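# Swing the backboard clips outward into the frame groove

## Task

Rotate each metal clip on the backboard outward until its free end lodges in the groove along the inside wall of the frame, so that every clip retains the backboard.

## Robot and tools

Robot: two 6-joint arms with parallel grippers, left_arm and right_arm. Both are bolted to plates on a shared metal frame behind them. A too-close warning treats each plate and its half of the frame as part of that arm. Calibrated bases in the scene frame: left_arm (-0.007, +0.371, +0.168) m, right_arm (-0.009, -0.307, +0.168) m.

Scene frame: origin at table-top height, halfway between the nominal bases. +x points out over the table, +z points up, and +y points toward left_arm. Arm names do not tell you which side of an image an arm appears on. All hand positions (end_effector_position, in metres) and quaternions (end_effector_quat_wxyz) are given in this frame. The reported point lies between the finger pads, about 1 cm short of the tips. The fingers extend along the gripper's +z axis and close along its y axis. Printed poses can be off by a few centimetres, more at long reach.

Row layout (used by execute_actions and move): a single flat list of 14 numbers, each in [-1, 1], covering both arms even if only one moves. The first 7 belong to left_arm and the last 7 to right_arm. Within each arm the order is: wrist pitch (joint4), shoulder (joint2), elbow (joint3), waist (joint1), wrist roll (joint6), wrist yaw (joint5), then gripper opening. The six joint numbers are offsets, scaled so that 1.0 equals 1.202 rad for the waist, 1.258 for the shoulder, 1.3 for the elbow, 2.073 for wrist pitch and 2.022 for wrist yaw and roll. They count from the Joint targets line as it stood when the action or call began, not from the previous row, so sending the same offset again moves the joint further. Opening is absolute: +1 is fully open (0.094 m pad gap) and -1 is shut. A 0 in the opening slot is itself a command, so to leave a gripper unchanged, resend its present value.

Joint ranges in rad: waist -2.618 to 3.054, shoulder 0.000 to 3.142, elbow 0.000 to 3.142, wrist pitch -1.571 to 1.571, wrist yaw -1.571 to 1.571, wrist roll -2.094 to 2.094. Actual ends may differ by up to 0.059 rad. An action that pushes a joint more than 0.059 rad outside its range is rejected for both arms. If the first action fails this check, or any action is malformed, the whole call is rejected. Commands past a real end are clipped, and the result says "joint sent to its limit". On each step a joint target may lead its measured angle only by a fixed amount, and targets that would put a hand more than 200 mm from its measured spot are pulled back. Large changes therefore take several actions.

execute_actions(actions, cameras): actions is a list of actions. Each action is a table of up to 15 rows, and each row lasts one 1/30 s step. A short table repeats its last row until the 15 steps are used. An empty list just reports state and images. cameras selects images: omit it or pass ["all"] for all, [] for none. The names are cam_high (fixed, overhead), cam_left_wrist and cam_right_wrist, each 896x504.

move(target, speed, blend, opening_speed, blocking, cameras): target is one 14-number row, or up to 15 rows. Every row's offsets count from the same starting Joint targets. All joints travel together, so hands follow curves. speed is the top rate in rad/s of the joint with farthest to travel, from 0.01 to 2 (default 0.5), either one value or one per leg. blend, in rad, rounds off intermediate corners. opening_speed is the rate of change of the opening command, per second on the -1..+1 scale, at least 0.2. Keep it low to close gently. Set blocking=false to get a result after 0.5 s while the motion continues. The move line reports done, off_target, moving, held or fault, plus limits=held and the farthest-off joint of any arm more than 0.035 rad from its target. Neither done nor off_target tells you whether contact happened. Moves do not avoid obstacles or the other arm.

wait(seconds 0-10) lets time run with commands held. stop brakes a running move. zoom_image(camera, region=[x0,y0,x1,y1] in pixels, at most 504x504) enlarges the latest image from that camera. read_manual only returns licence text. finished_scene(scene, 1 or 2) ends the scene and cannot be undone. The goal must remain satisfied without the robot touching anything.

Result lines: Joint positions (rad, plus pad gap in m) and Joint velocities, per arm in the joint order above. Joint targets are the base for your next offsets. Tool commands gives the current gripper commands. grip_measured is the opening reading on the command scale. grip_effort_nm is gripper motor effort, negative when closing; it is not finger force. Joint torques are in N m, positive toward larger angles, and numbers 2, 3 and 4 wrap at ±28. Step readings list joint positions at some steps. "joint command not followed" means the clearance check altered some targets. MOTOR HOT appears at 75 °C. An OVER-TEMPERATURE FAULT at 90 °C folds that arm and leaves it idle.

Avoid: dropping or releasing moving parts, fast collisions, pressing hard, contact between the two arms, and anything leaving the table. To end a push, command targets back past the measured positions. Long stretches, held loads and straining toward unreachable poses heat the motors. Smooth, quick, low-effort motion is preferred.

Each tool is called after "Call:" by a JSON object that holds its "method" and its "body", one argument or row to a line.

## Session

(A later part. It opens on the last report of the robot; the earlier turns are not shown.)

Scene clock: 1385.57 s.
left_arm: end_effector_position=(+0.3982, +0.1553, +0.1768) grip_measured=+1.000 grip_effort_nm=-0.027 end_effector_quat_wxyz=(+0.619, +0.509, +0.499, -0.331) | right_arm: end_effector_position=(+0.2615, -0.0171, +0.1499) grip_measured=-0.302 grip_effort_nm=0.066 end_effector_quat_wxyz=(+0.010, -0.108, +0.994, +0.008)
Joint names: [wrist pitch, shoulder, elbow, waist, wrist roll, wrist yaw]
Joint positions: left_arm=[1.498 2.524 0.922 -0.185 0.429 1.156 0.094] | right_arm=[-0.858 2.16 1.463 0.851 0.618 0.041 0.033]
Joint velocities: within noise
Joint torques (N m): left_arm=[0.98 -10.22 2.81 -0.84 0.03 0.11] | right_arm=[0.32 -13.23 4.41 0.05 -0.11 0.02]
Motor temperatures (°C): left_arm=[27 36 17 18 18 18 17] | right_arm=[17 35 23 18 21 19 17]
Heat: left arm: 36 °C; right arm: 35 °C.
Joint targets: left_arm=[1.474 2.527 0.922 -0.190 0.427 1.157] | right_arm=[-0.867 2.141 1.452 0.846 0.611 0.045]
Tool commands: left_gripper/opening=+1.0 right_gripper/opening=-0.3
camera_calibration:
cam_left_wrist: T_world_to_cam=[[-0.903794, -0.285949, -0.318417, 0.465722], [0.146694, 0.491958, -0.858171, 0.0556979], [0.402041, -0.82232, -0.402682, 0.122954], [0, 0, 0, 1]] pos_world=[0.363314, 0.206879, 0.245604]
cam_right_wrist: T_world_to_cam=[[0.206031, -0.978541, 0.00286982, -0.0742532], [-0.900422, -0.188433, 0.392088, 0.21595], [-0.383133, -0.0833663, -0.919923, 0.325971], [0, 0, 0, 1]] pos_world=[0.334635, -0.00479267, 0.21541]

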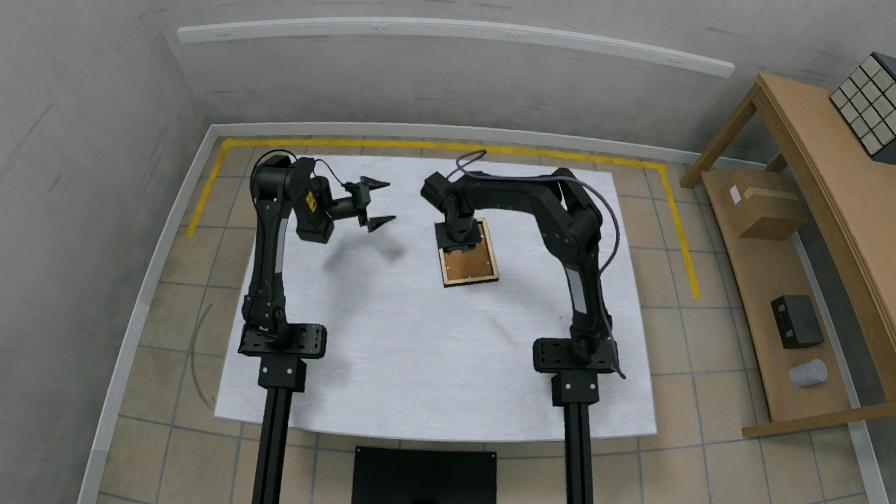

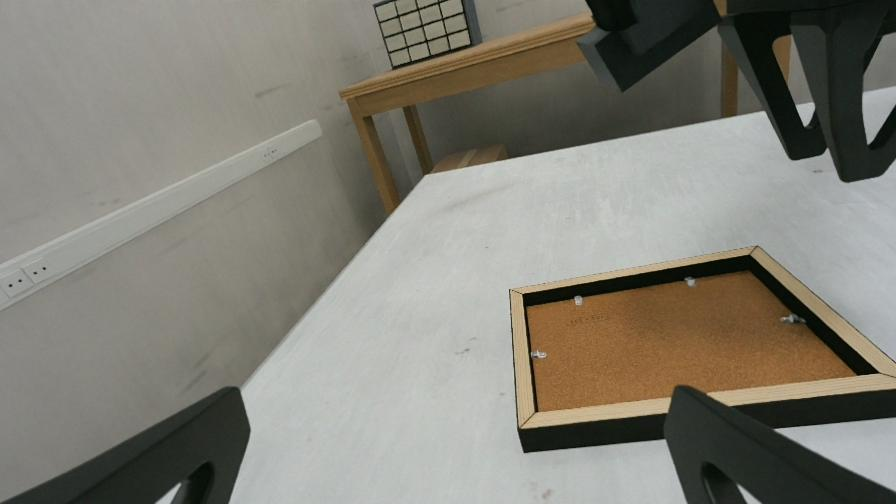

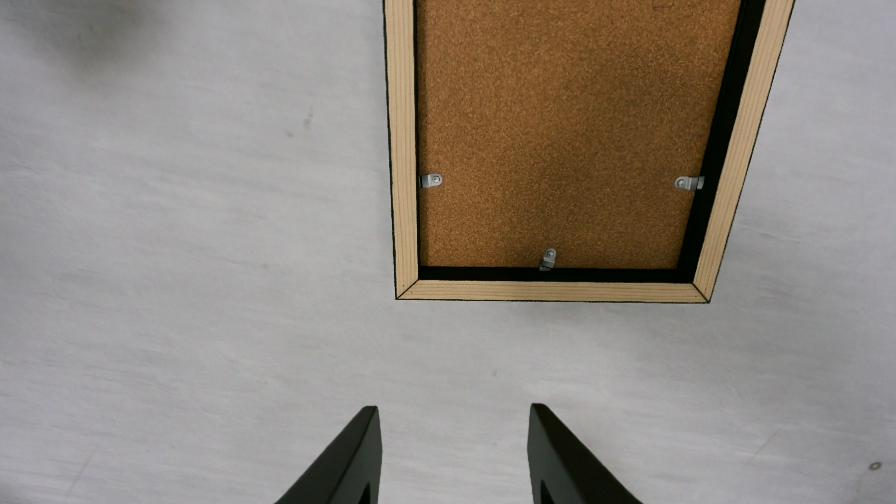

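Call:
{"method": "zoom_image", "body": {
  "camera": "cam_right_wrist",
  "region": [400, 150, 470, 220]
}}

Call:
{"method": "zoom_image", "body": {
  "camera": "cam_right_wrist",
  "region": [660, 150, 730, 220]
}}

Call:
{"method": "zoom_image", "body": {
  "camera": "cam_left_wrist",
  "region": [500, 240, 896, 450]
}}

Scaled by 7.200.

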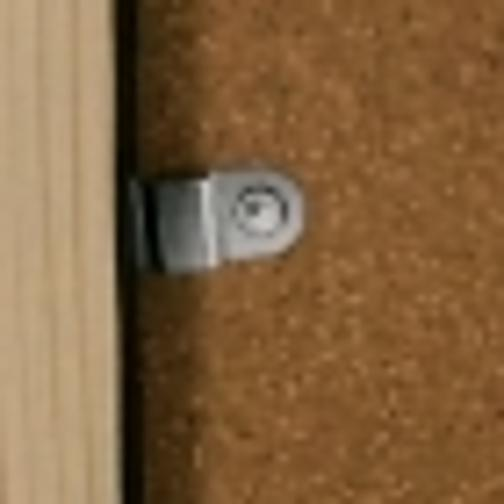

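Scaled by 7.200.

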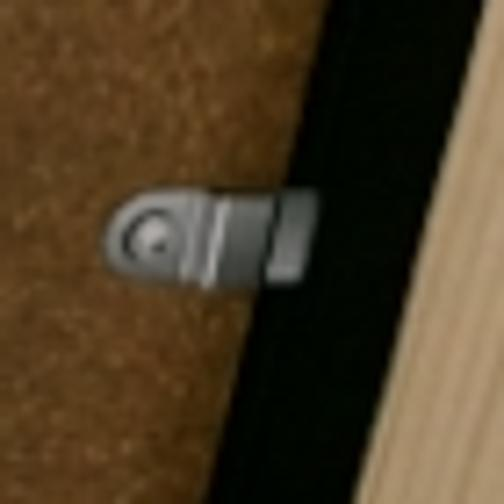

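Scaled by 1.273.

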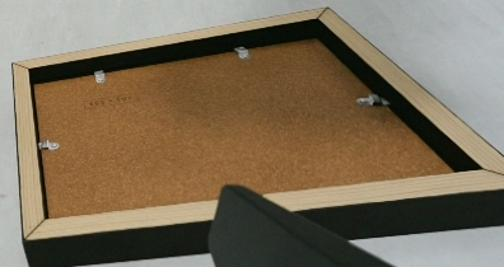

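Call:
{"method": "move", "body": {
  "target": [0,0,0,0,0,0,1,0.182,0.113,-0.206,-0.0898,-0.0485,0,-0.65],
  "speed": 0.4,
  "cameras": ["cam_right_wrist"]
}}

Call:
{"method": "zoom_image", "body": {
  "camera": "cam_right_wrist",
  "region": [380, 370, 530, 470]
}}

Scene clock: 1436.00 s.
left_arm: end_effector_position=(+0.3982, +0.1553, +0.1768) grip_measured=+1.000 grip_effort_nm=-0.022 end_effector_quat_wxyz=(+0.619, +0.509, +0.499, -0.331) | right_arm: end_effector_position=(+0.2576, -0.0730, +0.0525) grip_measured=-0.648 grip_effort_nm=-0.159 end_effector_quat_wxyz=(-0.004, -0.103, +0.995, -0.003)
Joint names: [wrist pitch, shoulder, elbow, waist, wrist roll, wrist yaw]
Joint positions: left_arm=[1.498 2.524 0.922 -0.185 0.429 1.156 0.094] | right_arm=[-0.501 2.275 1.19 0.743 0.52 0.041 0.017]
Joint velocities: within noise
Joint torques (N m): left_arm=[1 -10.37 2.89 -0.84 0.02 0.13] | right_arm=[0.45 -10.29 3.59 0.08 -0.09 0.02]
Motor temperatures (°C): left_arm=[27 36 17 18 18 18 17] | right_arm=[17 35 23 18 21 19 17]
Heat: left arm: 36 °C; right arm: 35 °C.
Joint targets: left_arm=[1.474 2.527 0.922 -0.190 0.427 1.157] | right_arm=[-0.490 2.283 1.184 0.738 0.512 0.045]
move: done
camera_calibration:
cam_right_wrist: T_world_to_cam=[[0.197148, -0.98013, 0.0218489, -0.126741], [-0.892047, -0.170096, 0.418712, 0.237872], [-0.406676, -0.102038, -0.907856, 0.234248], [0, 0, 0, 1]] pos_world=[0.332443, -0.0598596, 0.115833]
Images, in order (width x height): cam_right_wrist 896x504.

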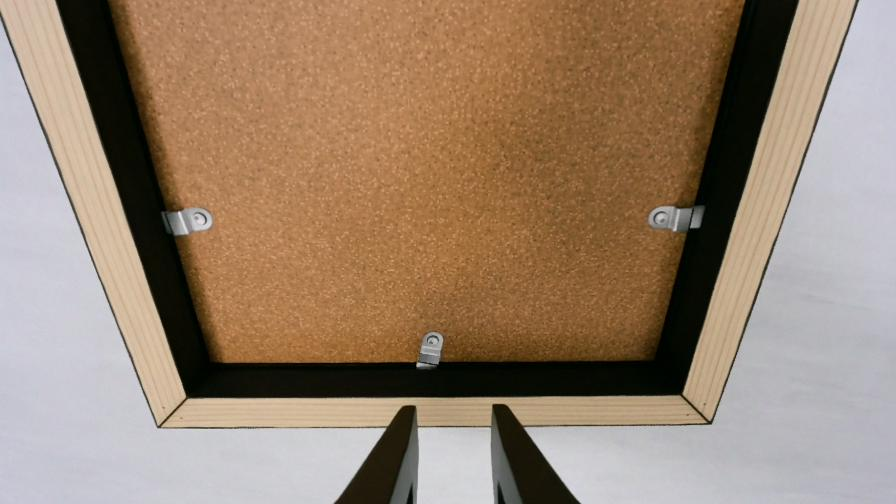

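Scaled by 3.360.

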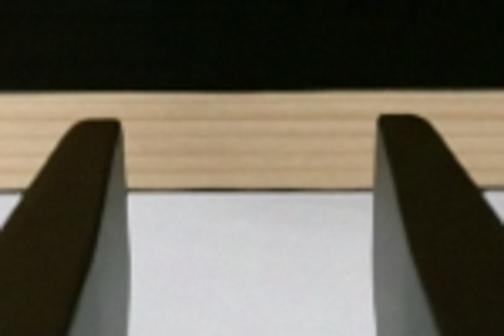

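Call:
{"method": "move", "body": {
  "target": [0,0,0,0,0,0,1,0.0236,0.0644,0.0469,0.0166,0.0109,0,-0.65],
  "speed": 0.2,
  "cameras": ["cam_right_wrist"]
}}

Call:
{"method": "zoom_image", "body": {
  "camera": "cam_right_wrist",
  "region": [380, 350, 530, 450]
}}

Scene clock: 1456.10 s.
left_arm: end_effector_position=(+0.3982, +0.1553, +0.1768) grip_measured=+1.000 grip_effort_nm=-0.022 end_effector_quat_wxyz=(+0.619, +0.509, +0.499, -0.331) | right_arm: end_effector_position=(+0.2613, -0.0652, +0.0319) grip_measured=-0.648 grip_effort_nm=-0.154 end_effector_quat_wxyz=(-0.002, -0.103, +0.995, -0.002)
Joint names: [wrist pitch, shoulder, elbow, waist, wrist roll, wrist yaw]
Joint positions: left_arm=[1.498 2.524 0.922 -0.185 0.429 1.156 0.094] | right_arm=[-0.452 2.352 1.223 0.75 0.527 0.041 0.017]
Joint velocities: within noise
Joint torques (N m): left_arm=[0.97 -10.26 2.84 -0.84 -0.01 0.11] | right_arm=[0.48 -10.25 5.48 1.29 0.03 0.03]
Motor temperatures (°C): left_arm=[27 36 17 18 18 18 17] | right_arm=[17 34 23 18 21 19 17]
Heat: left arm: 36 °C; right arm: 34 °C.
Joint targets: left_arm=[1.474 2.527 0.922 -0.190 0.427 1.157] | right_arm=[-0.441 2.364 1.245 0.758 0.534 0.045]
move: done
camera_calibration:
cam_right_wrist: T_world_to_cam=[[0.196848, -0.980249, 0.0190744, -0.119162], [-0.893857, -0.171438, 0.414281, 0.251607], [-0.402828, -0.0986, -0.909949, 0.217136], [0, 0, 0, 1]] pos_world=[0.335826, -0.0522637, 0.0956202]
Images, in order (width x height): cam_right_wrist 896x504.

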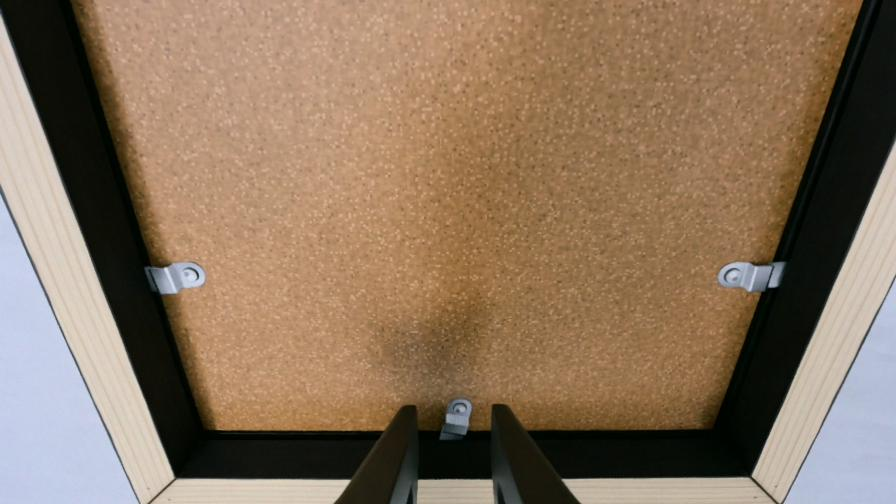

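Scaled by 3.360.

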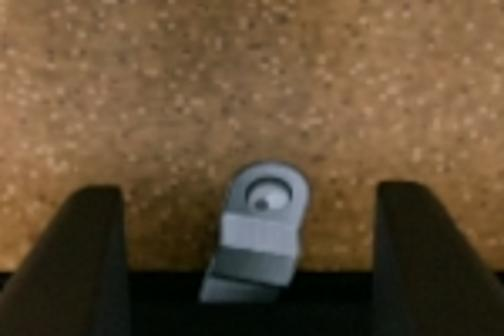

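Call:
{"method": "move", "body": {
  "target": [
    [0,0,0,0,0,0,1,-0.0338,-0.1105,-0.0538,0,0,0,-0.65],
    [0,0,0,0,0,0,1,-0.0338,-0.1105,-0.0538,0.0541,-0.7527,0,-0.65]
  ],
  "speed": [0.3,0.9],
  "blend": 0.02,
  "cameras": ["cam_right_wrist"]
}}

Call:
{"method": "zoom_image", "body": {
  "camera": "cam_right_wrist",
  "region": [380, 350, 530, 450]
}}

Scene clock: 1500.40 s.
left_arm: end_effector_position=(+0.3982, +0.1553, +0.1768) grip_measured=+1.000 grip_effort_nm=-0.022 end_effector_quat_wxyz=(+0.619, +0.509, +0.499, -0.331) | right_arm: end_effector_position=(+0.2432, -0.0517, +0.0606) grip_measured=-0.648 grip_effort_nm=-0.159 end_effector_quat_wxyz=(-0.005, +0.776, -0.631, +0.001)
Joint names: [wrist pitch, shoulder, elbow, waist, wrist roll, wrist yaw]
Joint positions: left_arm=[1.498 2.524 0.922 -0.185 0.429 1.156 0.094] | right_arm=[-0.503 2.254 1.189 0.815 -0.98 0.041 0.017]
Joint velocities: within noise
Joint torques (N m): left_arm=[0.97 -10.35 2.78 -0.7 0 0.11] | right_arm=[0.31 -13.72 3.18 1.31 -0.13 0.03]
Motor temperatures (°C): left_arm=[27 37 17 18 18 18 17] | right_arm=[17 33 24 18 21 19 17]
Heat: left arm: 37 °C; right arm: 33 °C.
Joint targets: left_arm=[1.474 2.527 0.922 -0.190 0.427 1.157] | right_arm=[-0.511 2.225 1.175 0.823 -0.987 0.045]
move: done
camera_calibration:
cam_right_wrist: T_world_to_cam=[[0.980147, 0.196587, 0.025811, -0.233027], [0.16937, -0.897816, 0.406497, -0.0697528], [0.103086, -0.394055, -0.913288, 0.09918], [0, 0, 0, 1]] pos_world=[0.22999, 0.0222671, 0.124949]
Images, in order (width x height): cam_right_wrist 896x504.

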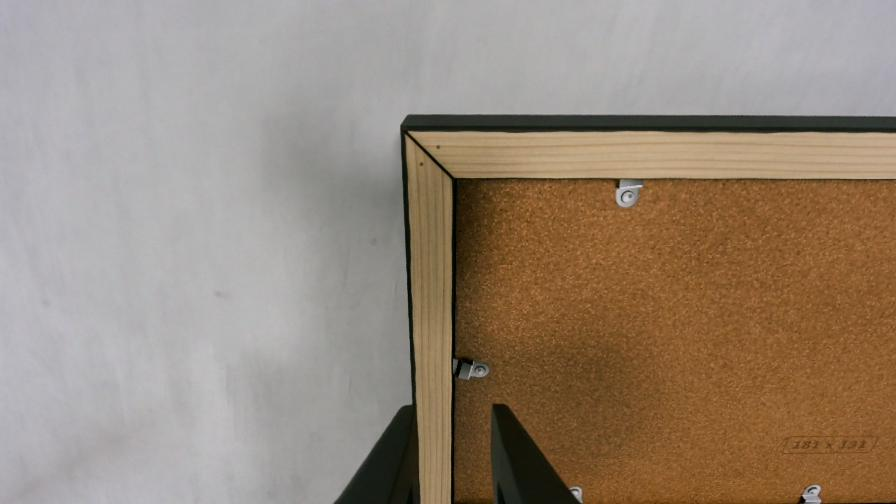

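Scaled by 3.360.

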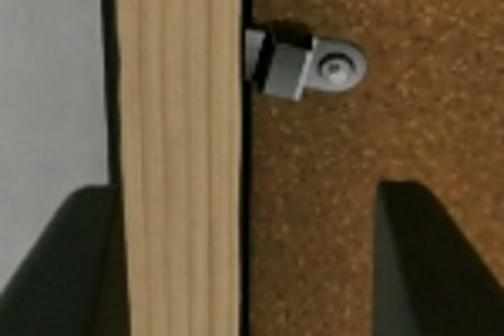

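Call:
{"method": "move", "body": {
  "target": [0,0,0,0,0,0,1,0.0507,0.0803,-0.0169,0.0075,0.0114,0,-0.65],
  "speed": 0.2,
  "cameras": ["cam_right_wrist"]
}}

Call:
{"method": "zoom_image", "body": {
  "camera": "cam_right_wrist",
  "region": [380, 360, 560, 480]
}}

Scene clock: 1530.07 s.
left_arm: end_effector_position=(+0.3982, +0.1553, +0.1768) grip_measured=+1.000 grip_effort_nm=-0.027 end_effector_quat_wxyz=(+0.619, +0.509, +0.499, -0.331) | right_arm: end_effector_position=(+0.2361, -0.0533, +0.0348) grip_measured=-0.648 grip_effort_nm=-0.159 end_effector_quat_wxyz=(-0.003, +0.776, -0.630, +0.001)
Joint names: [wrist pitch, shoulder, elbow, waist, wrist roll, wrist yaw]
Joint positions: left_arm=[1.498 2.524 0.922 -0.185 0.429 1.156 0.094] | right_arm=[-0.416 2.317 1.16 0.823 -0.972 0.041 0.017]
Joint velocities: within noise
Joint torques (N m): left_arm=[0.99 -10.28 2.88 -0.79 0.03 0.09] | right_arm=[0.47 -10.18 3.36 1.4 0.04 0.02]
Motor temperatures (°C): left_arm=[27 37 17 18 18 18 17] | right_arm=[17 37 23 18 21 19 17]
Heat: left arm: 37 °C; right arm: 37 °C.
Joint targets: left_arm=[1.474 2.527 0.922 -0.190 0.427 1.157] | right_arm=[-0.406 2.326 1.153 0.832 -0.964 0.045]
move: done
camera_calibration:
cam_right_wrist: T_world_to_cam=[[0.980111, 0.197225, 0.0220112, -0.22492], [0.17119, -0.896368, 0.408924, -0.0599264], [0.10038, -0.397023, -0.912303, 0.076166], [0, 0, 0, 1]] pos_world=[0.22306, 0.0208833, 0.0989426]
Images, in order (width x height): cam_right_wrist 896x504.

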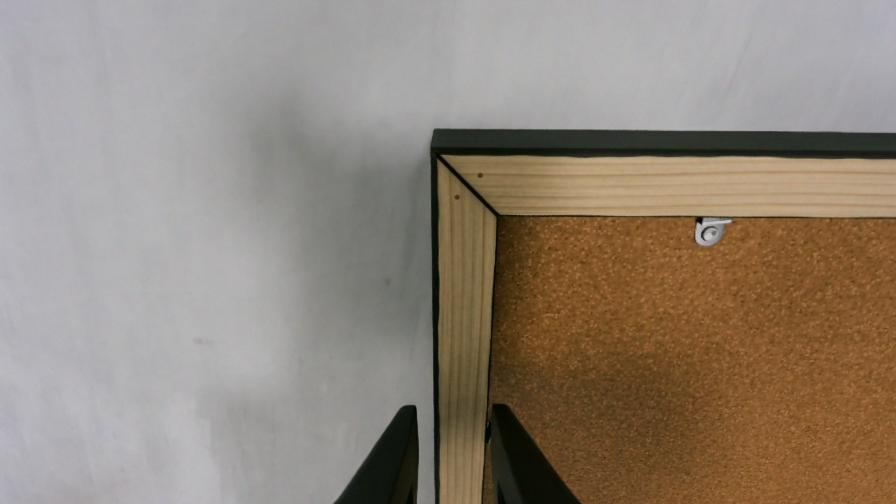

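Scaled by 2.800.

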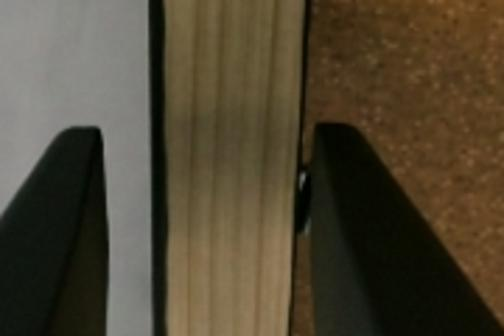

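Call:
{"method": "move", "body": {
  "target": [0,0,0,0,0,0,1,0.0179,0.030,0.0054,0,0,0,-0.65],
  "speed": 0.1,
  "cameras": ["cam_right_wrist"]
}}

Call:
{"method": "zoom_image", "body": {
  "camera": "cam_right_wrist",
  "region": [400, 380, 580, 504]
}}

Scene clock: 1540.87 s.
left_arm: end_effector_position=(+0.3982, +0.1553, +0.1768) grip_measured=+1.000 grip_effort_nm=-0.032 end_effector_quat_wxyz=(+0.619, +0.509, +0.499, -0.331) | right_arm: end_effector_position=(+0.2363, -0.0524, +0.0237) grip_measured=-0.648 grip_effort_nm=-0.154 end_effector_quat_wxyz=(-0.005, +0.776, -0.630, +0.001)
Joint names: [wrist pitch, shoulder, elbow, waist, wrist roll, wrist yaw]
Joint positions: left_arm=[1.498 2.524 0.922 -0.185 0.429 1.156 0.094] | right_arm=[-0.378 2.35 1.16 0.823 -0.971 0.041 0.017]
Joint velocities: within noise
Joint torques (N m): left_arm=[0.98 -10.32 2.89 -0.72 0.02 0.11] | right_arm=[0.49 -9.84 3.66 1.35 0.02 0.02]
Motor temperatures (°C): left_arm=[27 37 17 18 18 18 17] | right_arm=[17 35 23 18 21 19 17]
Heat: left arm: 37 °C; right arm: 35 °C.
Joint targets: left_arm=[1.474 2.527 0.922 -0.190 0.427 1.157] | right_arm=[-0.369 2.364 1.160 0.832 -0.964 0.044]
move: done
camera_calibration:
cam_right_wrist: T_world_to_cam=[[0.98015, 0.196618, 0.0254501, -0.225161], [0.169517, -0.897696, 0.406701, -0.0543282], [0.102811, -0.394314, -0.913207, 0.0660091], [0, 0, 0, 1]] pos_world=[0.223115, 0.0215287, 0.0881056]
Images, in order (width x height): cam_right_wrist 896x504.

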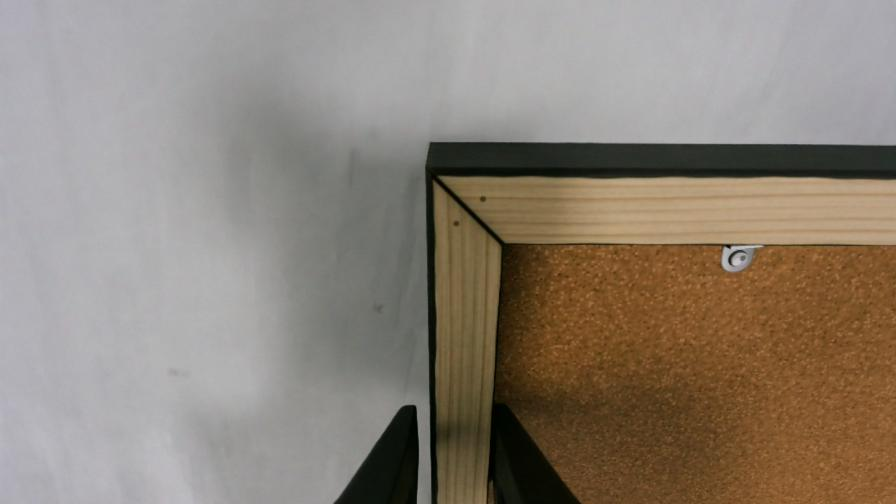

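Scaled by 2.800.

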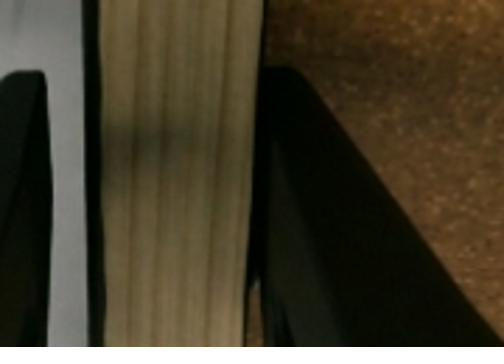

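Call:
{"method": "move", "body": {
  "target": [0,0,0,0,0,0,1,0.0039,-0.0032,-0.0154,-0.0208,-0.0124,0,-0.65],
  "speed": 0.1,
  "cameras": ["cam_right_wrist"]
}}

Call:
{"method": "zoom_image", "body": {
  "camera": "cam_right_wrist",
  "region": [400, 380, 580, 504]
}}

Scene clock: 1552.10 s.
left_arm: end_effector_position=(+0.3982, +0.1553, +0.1768) grip_measured=+1.000 grip_effort_nm=-0.027 end_effector_quat_wxyz=(+0.619, +0.509, +0.499, -0.331) | right_arm: end_effector_position=(+0.2368, -0.0568, +0.0220) grip_measured=-0.648 grip_effort_nm=-0.159 end_effector_quat_wxyz=(-0.004, +0.776, -0.630, +0.001)
Joint names: [wrist pitch, shoulder, elbow, waist, wrist roll, wrist yaw]
Joint positions: left_arm=[1.498 2.524 0.922 -0.185 0.429 1.156 0.094] | right_arm=[-0.37 2.35 1.15 0.813 -0.981 0.041 0.017]
Joint velocities: within noise
Joint torques (N m): left_arm=[0.96 -10.33 2.88 -0.81 -0.01 0.09] | right_arm=[0.48 -10.11 3 -0.03 -0.12 0.03]
Motor temperatures (°C): left_arm=[27 37 17 18 18 18 17] | right_arm=[17 34 23 18 21 19 17]
Heat: left arm: 37 °C; right arm: 34 °C.
Joint targets: left_arm=[1.474 2.527 0.922 -0.190 0.427 1.157] | right_arm=[-0.361 2.360 1.140 0.807 -0.989 0.044]
move: done
camera_calibration:
cam_right_wrist: T_world_to_cam=[[0.980101, 0.197134, 0.0232453, -0.224649], [0.170704, -0.896822, 0.408129, -0.0579313], [0.101303, -0.39604, -0.912628, 0.0629025], [0, 0, 0, 1]] pos_world=[0.223696, 0.0172439, 0.0862721]
Images, in order (width x height): cam_right_wrist 896x504.

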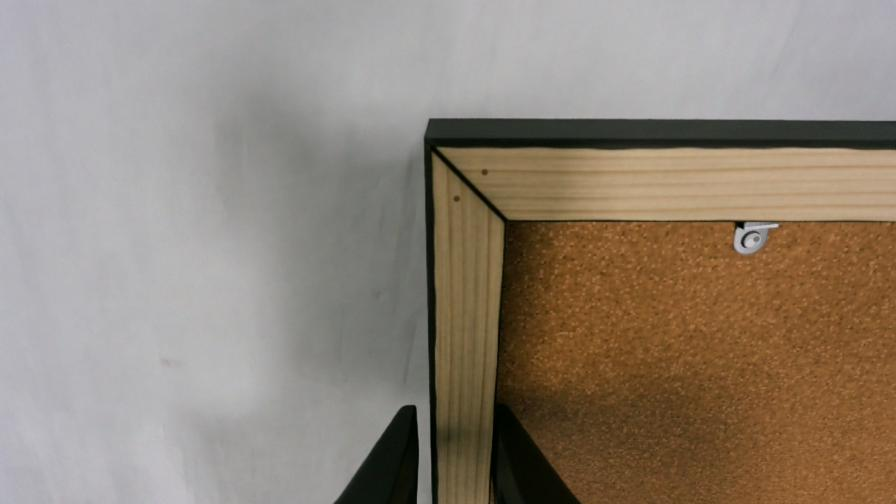

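Scaled by 2.800.

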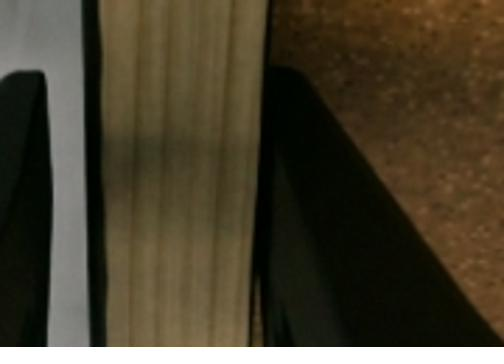

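Call:
{"method": "move", "body": {
  "target": [0,0,0,0,0,0,1,-0.055,-0.11,0.0,0,0,0,-0.65],
  "speed": 0.3,
  "cameras": ["cam_right_wrist"]
}}

Call:
{"method": "zoom_image", "body": {
  "camera": "cam_right_wrist",
  "region": [440, 320, 560, 440]
}}

Scene clock: 1560.87 s.
left_arm: end_effector_position=(+0.3982, +0.1553, +0.1768) grip_measured=+1.000 grip_effort_nm=-0.022 end_effector_quat_wxyz=(+0.619, +0.509, +0.499, -0.331) | right_arm: end_effector_position=(+0.2397, -0.0562, +0.0563) grip_measured=-0.648 grip_effort_nm=-0.149 end_effector_quat_wxyz=(-0.009, +0.777, -0.630, +0.002)
Joint names: [wrist pitch, shoulder, elbow, waist, wrist roll, wrist yaw]
Joint positions: left_arm=[1.498 2.524 0.922 -0.185 0.429 1.156 0.094] | right_arm=[-0.463 2.246 1.15 0.813 -0.983 0.042 0.017]
Joint velocities: within noise
Joint torques (N m): left_arm=[0.96 -10.22 2.99 -0.94 -0.01 0.08] | right_arm=[0.31 -13.16 3.36 -0.06 -0.1 0.01]
Motor temperatures (°C): left_arm=[27 37 17 18 18 18 17] | right_arm=[17 34 23 18 21 19 17]
Heat: left arm: 37 °C; right arm: 34 °C.
Joint targets: left_arm=[1.474 2.527 0.922 -0.190 0.427 1.157] | right_arm=[-0.474 2.222 1.140 0.807 -0.989 0.045]
move: done
camera_calibration:
cam_right_wrist: T_world_to_cam=[[0.979727, 0.197665, 0.0326136, -0.228811], [0.167983, -0.899249, 0.403896, -0.0710966], [0.109164, -0.390229, -0.914223, 0.0926984], [0, 0, 0, 1]] pos_world=[0.225996, 0.0174679, 0.120925]
Images, in order (width x height): cam_right_wrist 896x504.

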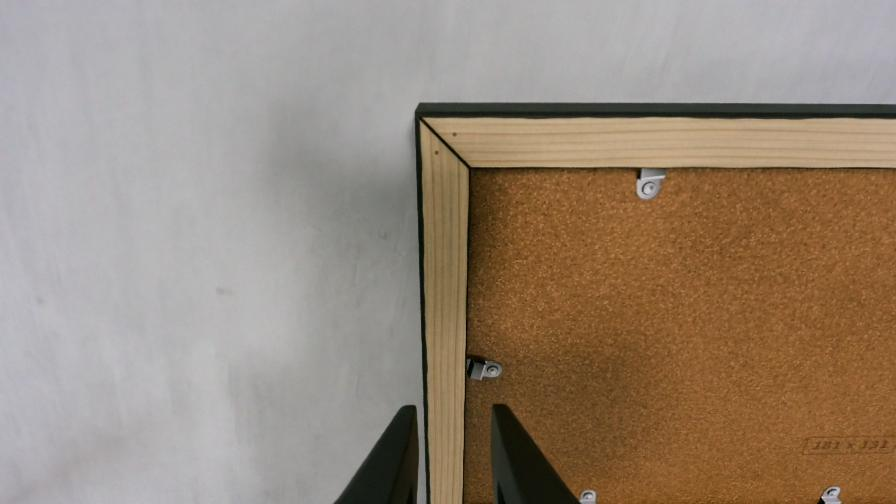

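Scaled by 4.200.

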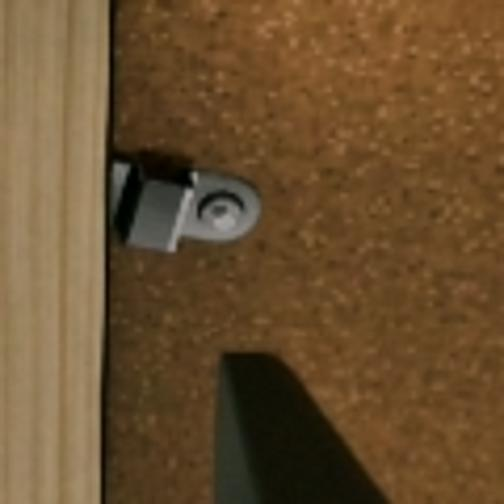

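Call:
{"method": "move", "body": {
  "target": [
    [0,0,0,0,0,0,1,0.0526,0.1097,0.0077,0.0150,0.0094,0,-0.65],
    [0,0,0,0,0,0,1,0.0560,0.1081,-0.0046,-0.0042,-0.0020,0,-0.65]
  ],
  "speed": [0.2,0.05],
  "cameras": ["cam_right_wrist"]
}}

Call:
{"method": "move", "body": {
  "target": [0,0,0,0,0,0,1,-0.055,-0.11,0.0,0,0,0,-0.65],
  "speed": 0.3,
  "cameras": ["cam_right_wrist"]
}}

Call:
{"method": "zoom_image", "body": {
  "camera": "cam_right_wrist",
  "region": [440, 320, 560, 440]
}}

Scene clock: 1576.20 s.
left_arm: end_effector_position=(+0.3982, +0.1553, +0.1768) grip_measured=+1.000 grip_effort_nm=-0.027 end_effector_quat_wxyz=(+0.619, +0.509, +0.499, -0.331) | right_arm: end_effector_position=(+0.2377, -0.0586, +0.0223) grip_measured=-0.648 grip_effort_nm=-0.159 end_effector_quat_wxyz=(-0.004, +0.776, -0.630, +0.002)
Joint names: [wrist pitch, shoulder, elbow, waist, wrist roll, wrist yaw]
Joint positions: left_arm=[1.498 2.524 0.922 -0.185 0.429 1.156 0.094] | right_arm=[-0.367 2.347 1.144 0.809 -0.986 0.043 0.017]
Joint velocities: within noise
Joint torques (N m): left_arm=[0.96 -10.33 2.86 -0.69 0.01 0.09] | right_arm=[0.48 -10.02 2.96 -0.12 -0.11 0]
Motor temperatures (°C): left_arm=[27 37 17 18 18 18 17] | right_arm=[17 34 23 18 21 19 17]
Heat: left arm: 37 °C; right arm: 34 °C.
Joint targets: left_arm=[1.474 2.527 0.922 -0.190 0.427 1.157] | right_arm=[-0.358 2.358 1.135 0.802 -0.993 0.044]
move: done
camera_calibration:
cam_right_wrist: T_world_to_cam=[[0.979978, 0.197449, 0.0256489, -0.22515], [0.169922, -0.896506, 0.40915, -0.0596475], [0.103781, -0.396599, -0.912107, 0.061735], [0, 0, 0, 1]] pos_world=[0.22437, 0.0154654, 0.0864885]
Images, in order (width x height): cam_right_wrist 896x504.

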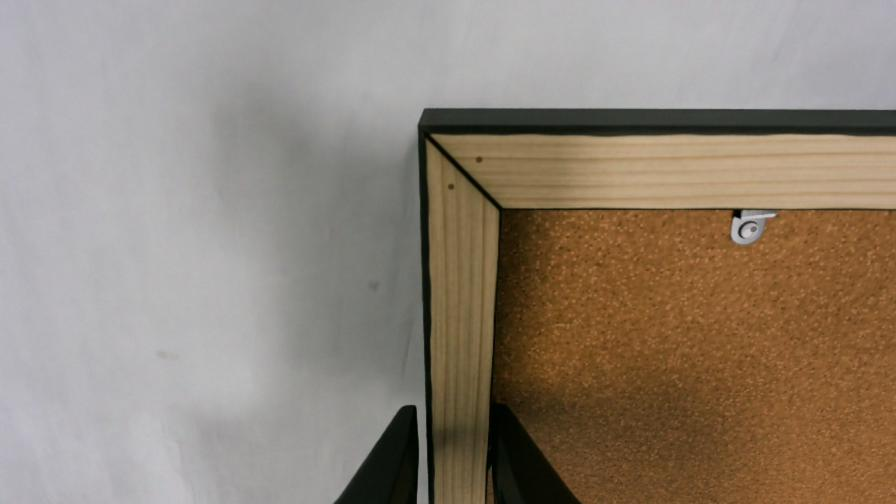

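Scene clock: 1577.33 s.
left_arm: end_effector_position=(+0.3982, +0.1553, +0.1768) grip_measured=+1.000 grip_effort_nm=-0.032 end_effector_quat_wxyz=(+0.619, +0.509, +0.499, -0.331) | right_arm: end_effector_position=(+0.2400, -0.0583, +0.0563) grip_measured=-0.648 grip_effort_nm=-0.149 end_effector_quat_wxyz=(-0.008, +0.776, -0.630, +0.003)
Joint names: [wrist pitch, shoulder, elbow, waist, wrist roll, wrist yaw]
Joint positions: left_arm=[1.498 2.524 0.922 -0.185 0.429 1.156 0.094] | right_arm=[-0.462 2.244 1.144 0.809 -0.986 0.043 0.017]
Joint velocities: within noise
Joint torques (N m): left_arm=[1 -10.21 2.93 -0.85 0 0.1] | right_arm=[0.3 -13.08 3.36 -0.16 -0.11 0]
Motor temperatures (°C): left_arm=[27 37 17 18 18 18 17] | right_arm=[17 34 23 18 21 19 17]
Heat: left arm: 37 °C; right arm: 34 °C.
Joint targets: left_arm=[1.474 2.527 0.922 -0.190 0.427 1.157] | right_arm=[-0.473 2.219 1.135 0.802 -0.993 0.044]
move: done
camera_calibration:
cam_right_wrist: T_world_to_cam=[[0.979794, 0.197352, 0.0324966, -0.22872], [0.167577, -0.898705, 0.405274, -0.0729462], [0.109186, -0.391639, -0.913618, 0.0916654], [0, 0, 0, 1]] pos_world=[0.226314, 0.015481, 0.120743]
Images, in order (width x height): cam_right_wrist 896x504.

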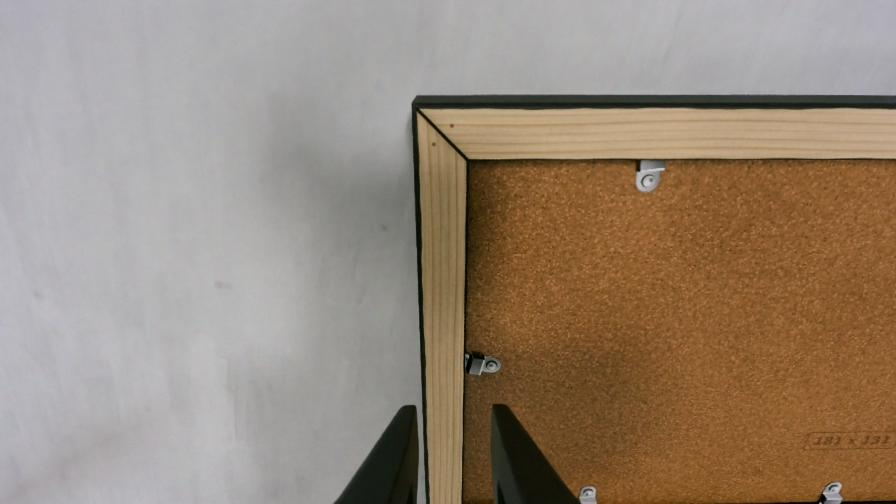

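Scaled by 4.200.

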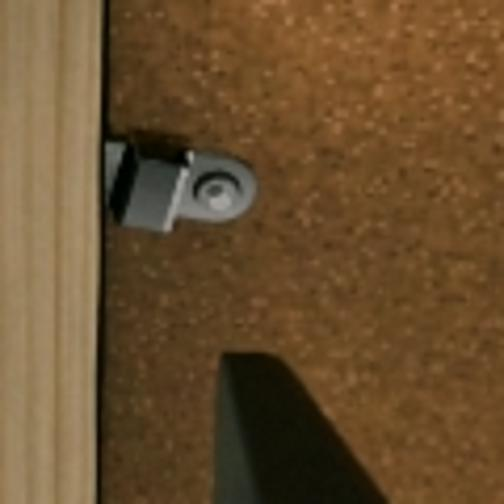

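Call:
{"method": "move", "body": {
  "target": [0,0,0,0,0,0,1,-0.0183,0.0048,0.0308,-0.0366,0.7552,0,-0.65],
  "speed": 0.9,
  "cameras": ["cam_right_wrist"]
}}

Call:
{"method": "zoom_image", "body": {
  "camera": "cam_right_wrist",
  "region": [400, 310, 520, 390]
}}

Scene clock: 1598.87 s.
left_arm: end_effector_position=(+0.3982, +0.1553, +0.1768) grip_measured=+1.000 grip_effort_nm=-0.022 end_effector_quat_wxyz=(+0.619, +0.509, +0.499, -0.331) | right_arm: end_effector_position=(+0.2458, -0.0740, +0.0569) grip_measured=-0.648 grip_effort_nm=-0.149 end_effector_quat_wxyz=(-0.006, -0.111, +0.994, -0.006)
Joint names: [wrist pitch, shoulder, elbow, waist, wrist roll, wrist yaw]
Joint positions: left_arm=[1.498 2.524 0.922 -0.185 0.429 1.156 0.094] | right_arm=[-0.501 2.244 1.152 0.765 0.526 0.043 0.017]
Joint velocities: within noise
Joint torques (N m): left_arm=[0.98 -10.35 2.82 -0.84 -0.04 0.11] | right_arm=[0.25 -12.42 5.64 -0.14 0.03 0.01]
Motor temperatures (°C): left_arm=[27 37 17 18 18 18 17] | right_arm=[17 36 23 18 21 19 17]
Heat: left arm: 37 °C; right arm: 36 °C.
Joint targets: left_arm=[1.474 2.527 0.922 -0.190 0.427 1.157] | right_arm=[-0.510 2.225 1.175 0.758 0.534 0.044]
move: done
camera_calibration:
cam_right_wrist: T_world_to_cam=[[0.213563, -0.976541, 0.0275278, -0.129566], [-0.887942, -0.182283, 0.422294, 0.223161], [-0.40737, -0.114629, -0.906041, 0.232519], [0, 0, 0, 1]] pos_world=[0.320546, -0.0591946, 0.119998]
Images, in order (width x height): cam_right_wrist 896x504.

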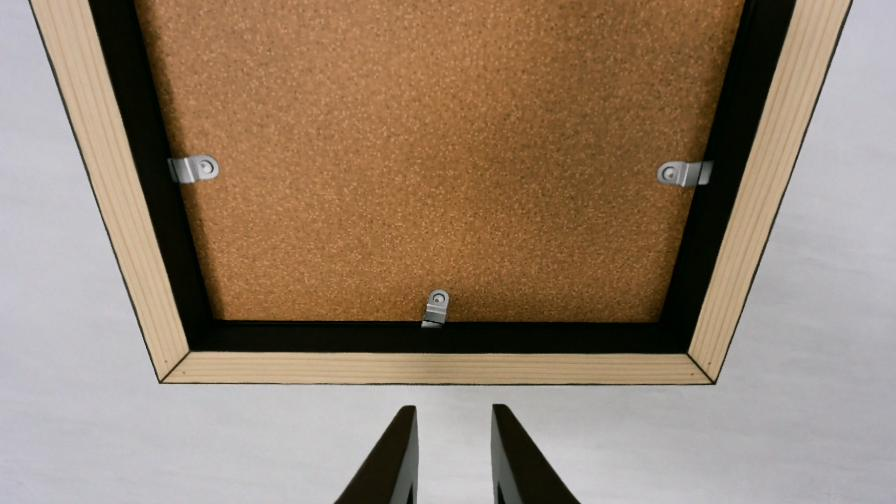

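Scaled by 4.200.

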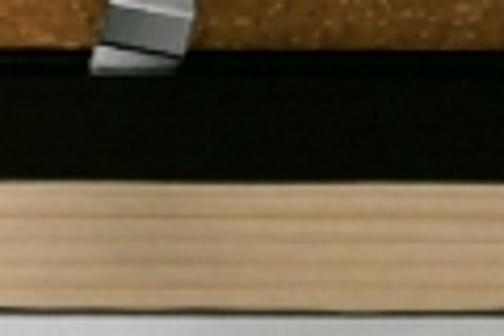

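Call:
{"method": "zoom_image", "body": {
  "camera": "cam_right_wrist",
  "region": [395, 270, 485, 350]
}}

Scaled by 5.600.

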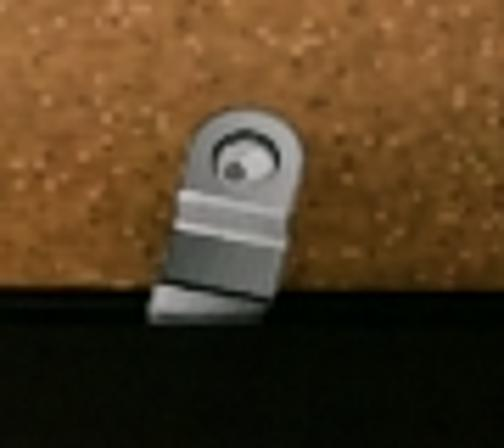

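Call:
{"method": "move", "body": {
  "target": [
    [0,0,0,0,0,0,1,0.0193,-0.0048,-0.0192,0.0499,-0.7463,0,-0.65],
    [0,0,0,0,0,0,1,0.0709,0.1073,-0.0208,0.0483,-0.7473,0,-0.65],
    [0,0,0,0,0,0,1,0.0748,0.1049,-0.0346,0.0333,-0.7572,0,-0.65],
    [0,0,0,0,0,0,1,0.0178,-0.0048,-0.0346,0.0333,-0.7572,0,-0.65],
    [0,0,0,0,0,0,1,0,0,0,0,0,0,-0.65]
  ],
  "speed": [0.9,0.25,0.05,0.3,0.9],
  "cameras": ["cam_right_wrist"]
}}

Call:
{"method": "zoom_image", "body": {
  "camera": "cam_right_wrist",
  "region": [395, 270, 485, 350]
}}

Scene clock: 1621.07 s.
left_arm: end_effector_position=(+0.3982, +0.1553, +0.1768) grip_measured=+1.000 grip_effort_nm=-0.027 end_effector_quat_wxyz=(+0.619, +0.509, +0.499, -0.331) | right_arm: end_effector_position=(+0.2458, -0.0742, +0.0569) grip_measured=-0.648 grip_effort_nm=-0.159 end_effector_quat_wxyz=(-0.005, -0.111, +0.994, -0.007)
Joint names: [wrist pitch, shoulder, elbow, waist, wrist roll, wrist yaw]
Joint positions: left_arm=[1.498 2.524 0.922 -0.185 0.429 1.156 0.094] | right_arm=[-0.501 2.244 1.151 0.765 0.526 0.044 0.017]
Joint velocities: within noise
Joint torques (N m): left_arm=[0.99 -10.24 2.89 -0.66 -0.01 0.1] | right_arm=[0.25 -12.44 5.64 -0.17 0.03 -0.01]
Motor temperatures (°C): left_arm=[27 37 17 18 18 18 17] | right_arm=[17 36 23 18 21 19 17]
Heat: left arm: 37 °C; right arm: 36 °C.
Joint targets: left_arm=[1.474 2.527 0.922 -0.190 0.427 1.157] | right_arm=[-0.510 2.225 1.174 0.758 0.534 0.044]
move: done
camera_calibration:
cam_right_wrist: T_world_to_cam=[[0.213583, -0.976513, 0.0283779, -0.129815], [-0.888038, -0.181962, 0.42223, 0.223172], [-0.407149, -0.115382, -0.906044, 0.232316], [0, 0, 0, 1]] pos_world=[0.320499, -0.0593522, 0.119942]
Images, in order (width x height): cam_right_wrist 896x504.

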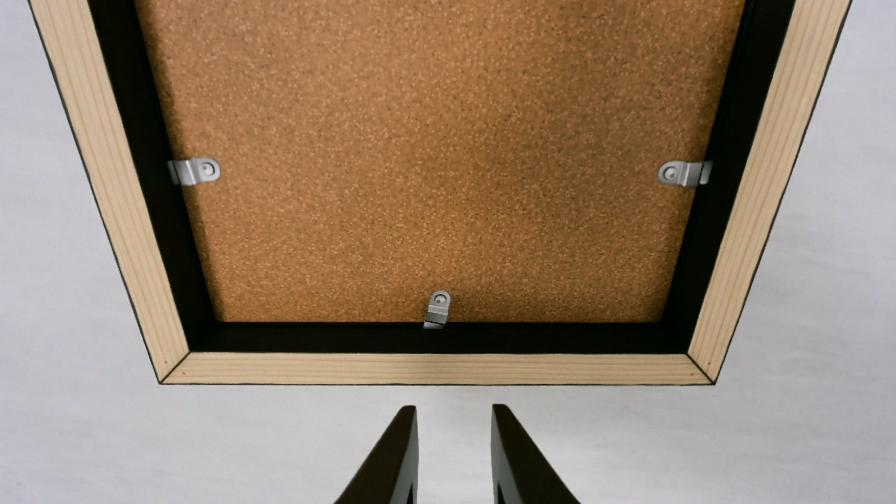

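Scaled by 5.600.

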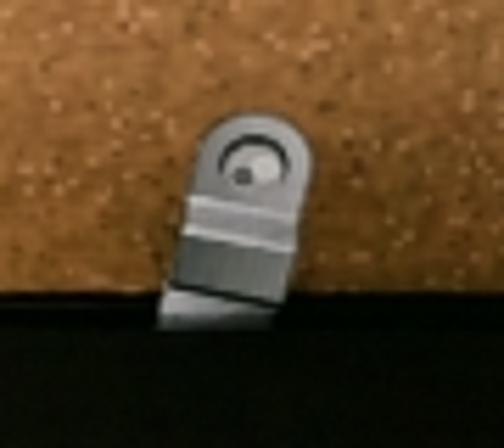

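Call:
{"method": "move", "body": {
  "target": [
    [0,0,0,0,0,0,1,0.0193,-0.0048,-0.0192,0.0469,-0.7483,0,-0.65],
    [0,0,0,0,0,0,1,0.0719,0.1073,-0.0228,0.0443,-0.7493,0,-0.65],
    [0,0,0,0,0,0,1,0.0768,0.1049,-0.0386,0.0296,-0.7582,0,-0.65],
    [0,0,0,0,0,0,1,0.0188,-0.0048,-0.0386,0.0296,-0.7582,0,-0.65],
    [0,0,0,0,0,0,1,0,0,0,0,0,0,-0.65]
  ],
  "speed": [0.9,0.25,0.05,0.3,0.9],
  "cameras": ["cam_right_wrist"]
}}

Call:
{"method": "zoom_image", "body": {
  "camera": "cam_right_wrist",
  "region": [395, 270, 485, 350]
}}

Scene clock: 1638.67 s.
left_arm: end_effector_position=(+0.3982, +0.1553, +0.1768) grip_measured=+1.000 grip_effort_nm=-0.027 end_effector_quat_wxyz=(+0.619, +0.509, +0.499, -0.331) | right_arm: end_effector_position=(+0.2456, -0.0744, +0.0567) grip_measured=-0.648 grip_effort_nm=-0.154 end_effector_quat_wxyz=(-0.006, -0.112, +0.994, -0.007)
Joint names: [wrist pitch, shoulder, elbow, waist, wrist roll, wrist yaw]
Joint positions: left_arm=[1.498 2.524 0.922 -0.185 0.429 1.156 0.094] | right_arm=[-0.501 2.244 1.151 0.765 0.525 0.044 0.017]
Joint velocities: within noise
Joint torques (N m): left_arm=[0.95 -10.32 2.95 -0.79 0.01 0.1] | right_arm=[0.25 -12.51 5.68 -0.14 0.03 -0.02]
Motor temperatures (°C): left_arm=[27 37 17 18 18 18 17] | right_arm=[17 35 23 18 21 19 17]
Heat: left arm: 37 °C; right arm: 35 °C.
Joint targets: left_arm=[1.474 2.527 0.922 -0.190 0.427 1.157] | right_arm=[-0.510 2.225 1.175 0.758 0.534 0.045]
move: done
camera_calibration:
cam_right_wrist: T_world_to_cam=[[0.214, -0.9764, 0.0290885, -0.130126], [-0.887833, -0.181998, 0.422645, 0.223006], [-0.407377, -0.116272, -0.905828, 0.232041], [0, 0, 0, 1]] pos_world=[0.320367, -0.0594885, 0.119722]
Images, in order (width x height): cam_right_wrist 896x504.

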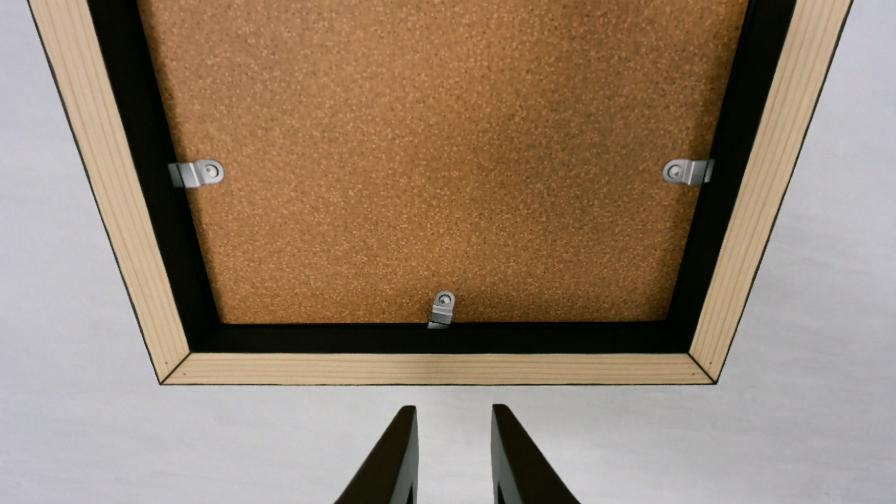

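Scaled by 5.600.

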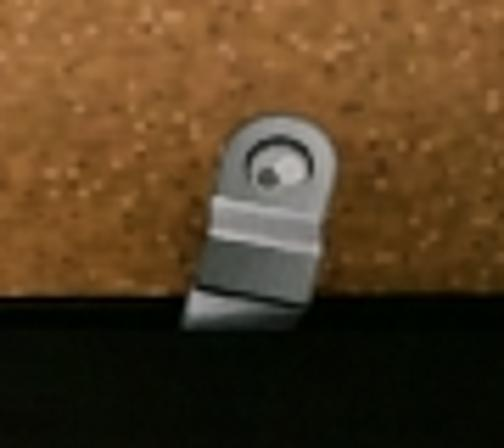

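Call:
{"method": "move", "body": {
  "target": [
    [0,0,0,0,0,0,1,0.0193,-0.0048,-0.0192,0.0469,-0.7483,0,-0.3],
    [0,0,0,0,0,0,1,0.0719,0.1073,-0.0228,0.0443,-0.7493,0,-0.3],
    [0,0,0,0,0,0,1,0.0775,0.1045,-0.0404,0.0280,-0.7590,0,-0.3]
  ],
  "speed": [0.9,0.25,0.1],
  "cameras": ["cam_right_wrist"]
}}

Call:
{"method": "zoom_image", "body": {
  "camera": "cam_right_wrist",
  "region": [400, 380, 580, 504]
}}

Scene clock: 1678.13 s.
left_arm: end_effector_position=(+0.3982, +0.1553, +0.1768) grip_measured=+1.000 grip_effort_nm=-0.027 end_effector_quat_wxyz=(+0.619, +0.509, +0.499, -0.331) | right_arm: end_effector_position=(+0.2367, -0.0642, +0.0198) grip_measured=-0.302 grip_effort_nm=0.061 end_effector_quat_wxyz=(+0.001, +0.776, -0.630, +0.002)
Joint names: [wrist pitch, shoulder, elbow, waist, wrist roll, wrist yaw]
Joint positions: left_arm=[1.498 2.524 0.922 -0.185 0.429 1.156 0.094] | right_arm=[-0.364 2.35 1.134 0.8 -0.994 0.044 0.033]
Joint velocities: within noise
Joint torques (N m): left_arm=[0.99 -10.25 2.77 -0.79 0.01 0.14] | right_arm=[0.53 -10.33 2.7 -0.32 -0.11 -0.02]
Motor temperatures (°C): left_arm=[27 37 17 18 18 18 17] | right_arm=[17 35 24 18 21 19 17]
Heat: left arm: 37 °C; right arm: 35 °C.
Joint targets: left_arm=[1.474 2.527 0.922 -0.190 0.427 1.157] | right_arm=[-0.350 2.357 1.122 0.792 -1.001 0.045]
move: done
camera_calibration:
cam_right_wrist: T_world_to_cam=[[0.980261, 0.196892, 0.017928, -0.222975], [0.171803, -0.893193, 0.41556, -0.0637693], [0.0978335, -0.404277, -0.909389, 0.0581629], [0, 0, 0, 1]] pos_world=[0.22384, 0.0104577, 0.0833902]
Images, in order (width x height): cam_right_wrist 896x504.

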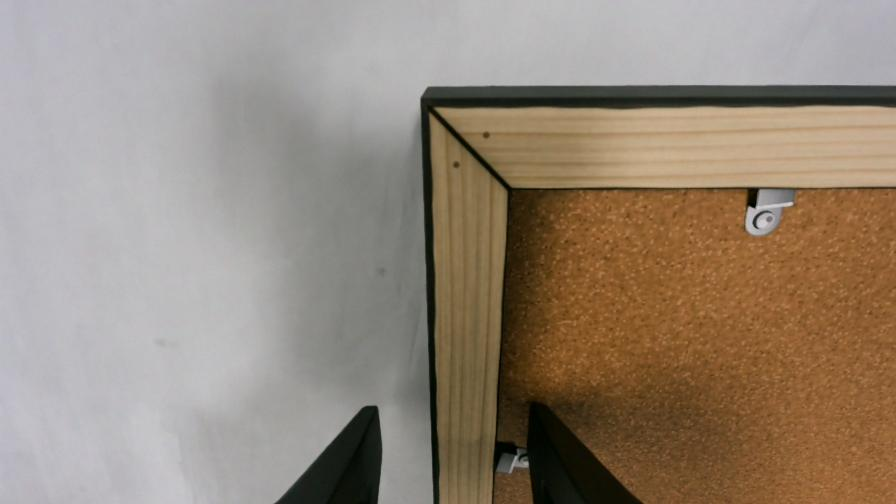

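Scaled by 2.800.

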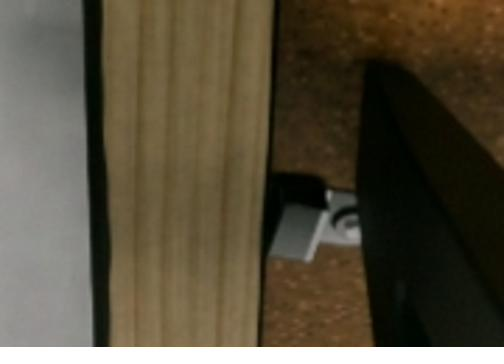

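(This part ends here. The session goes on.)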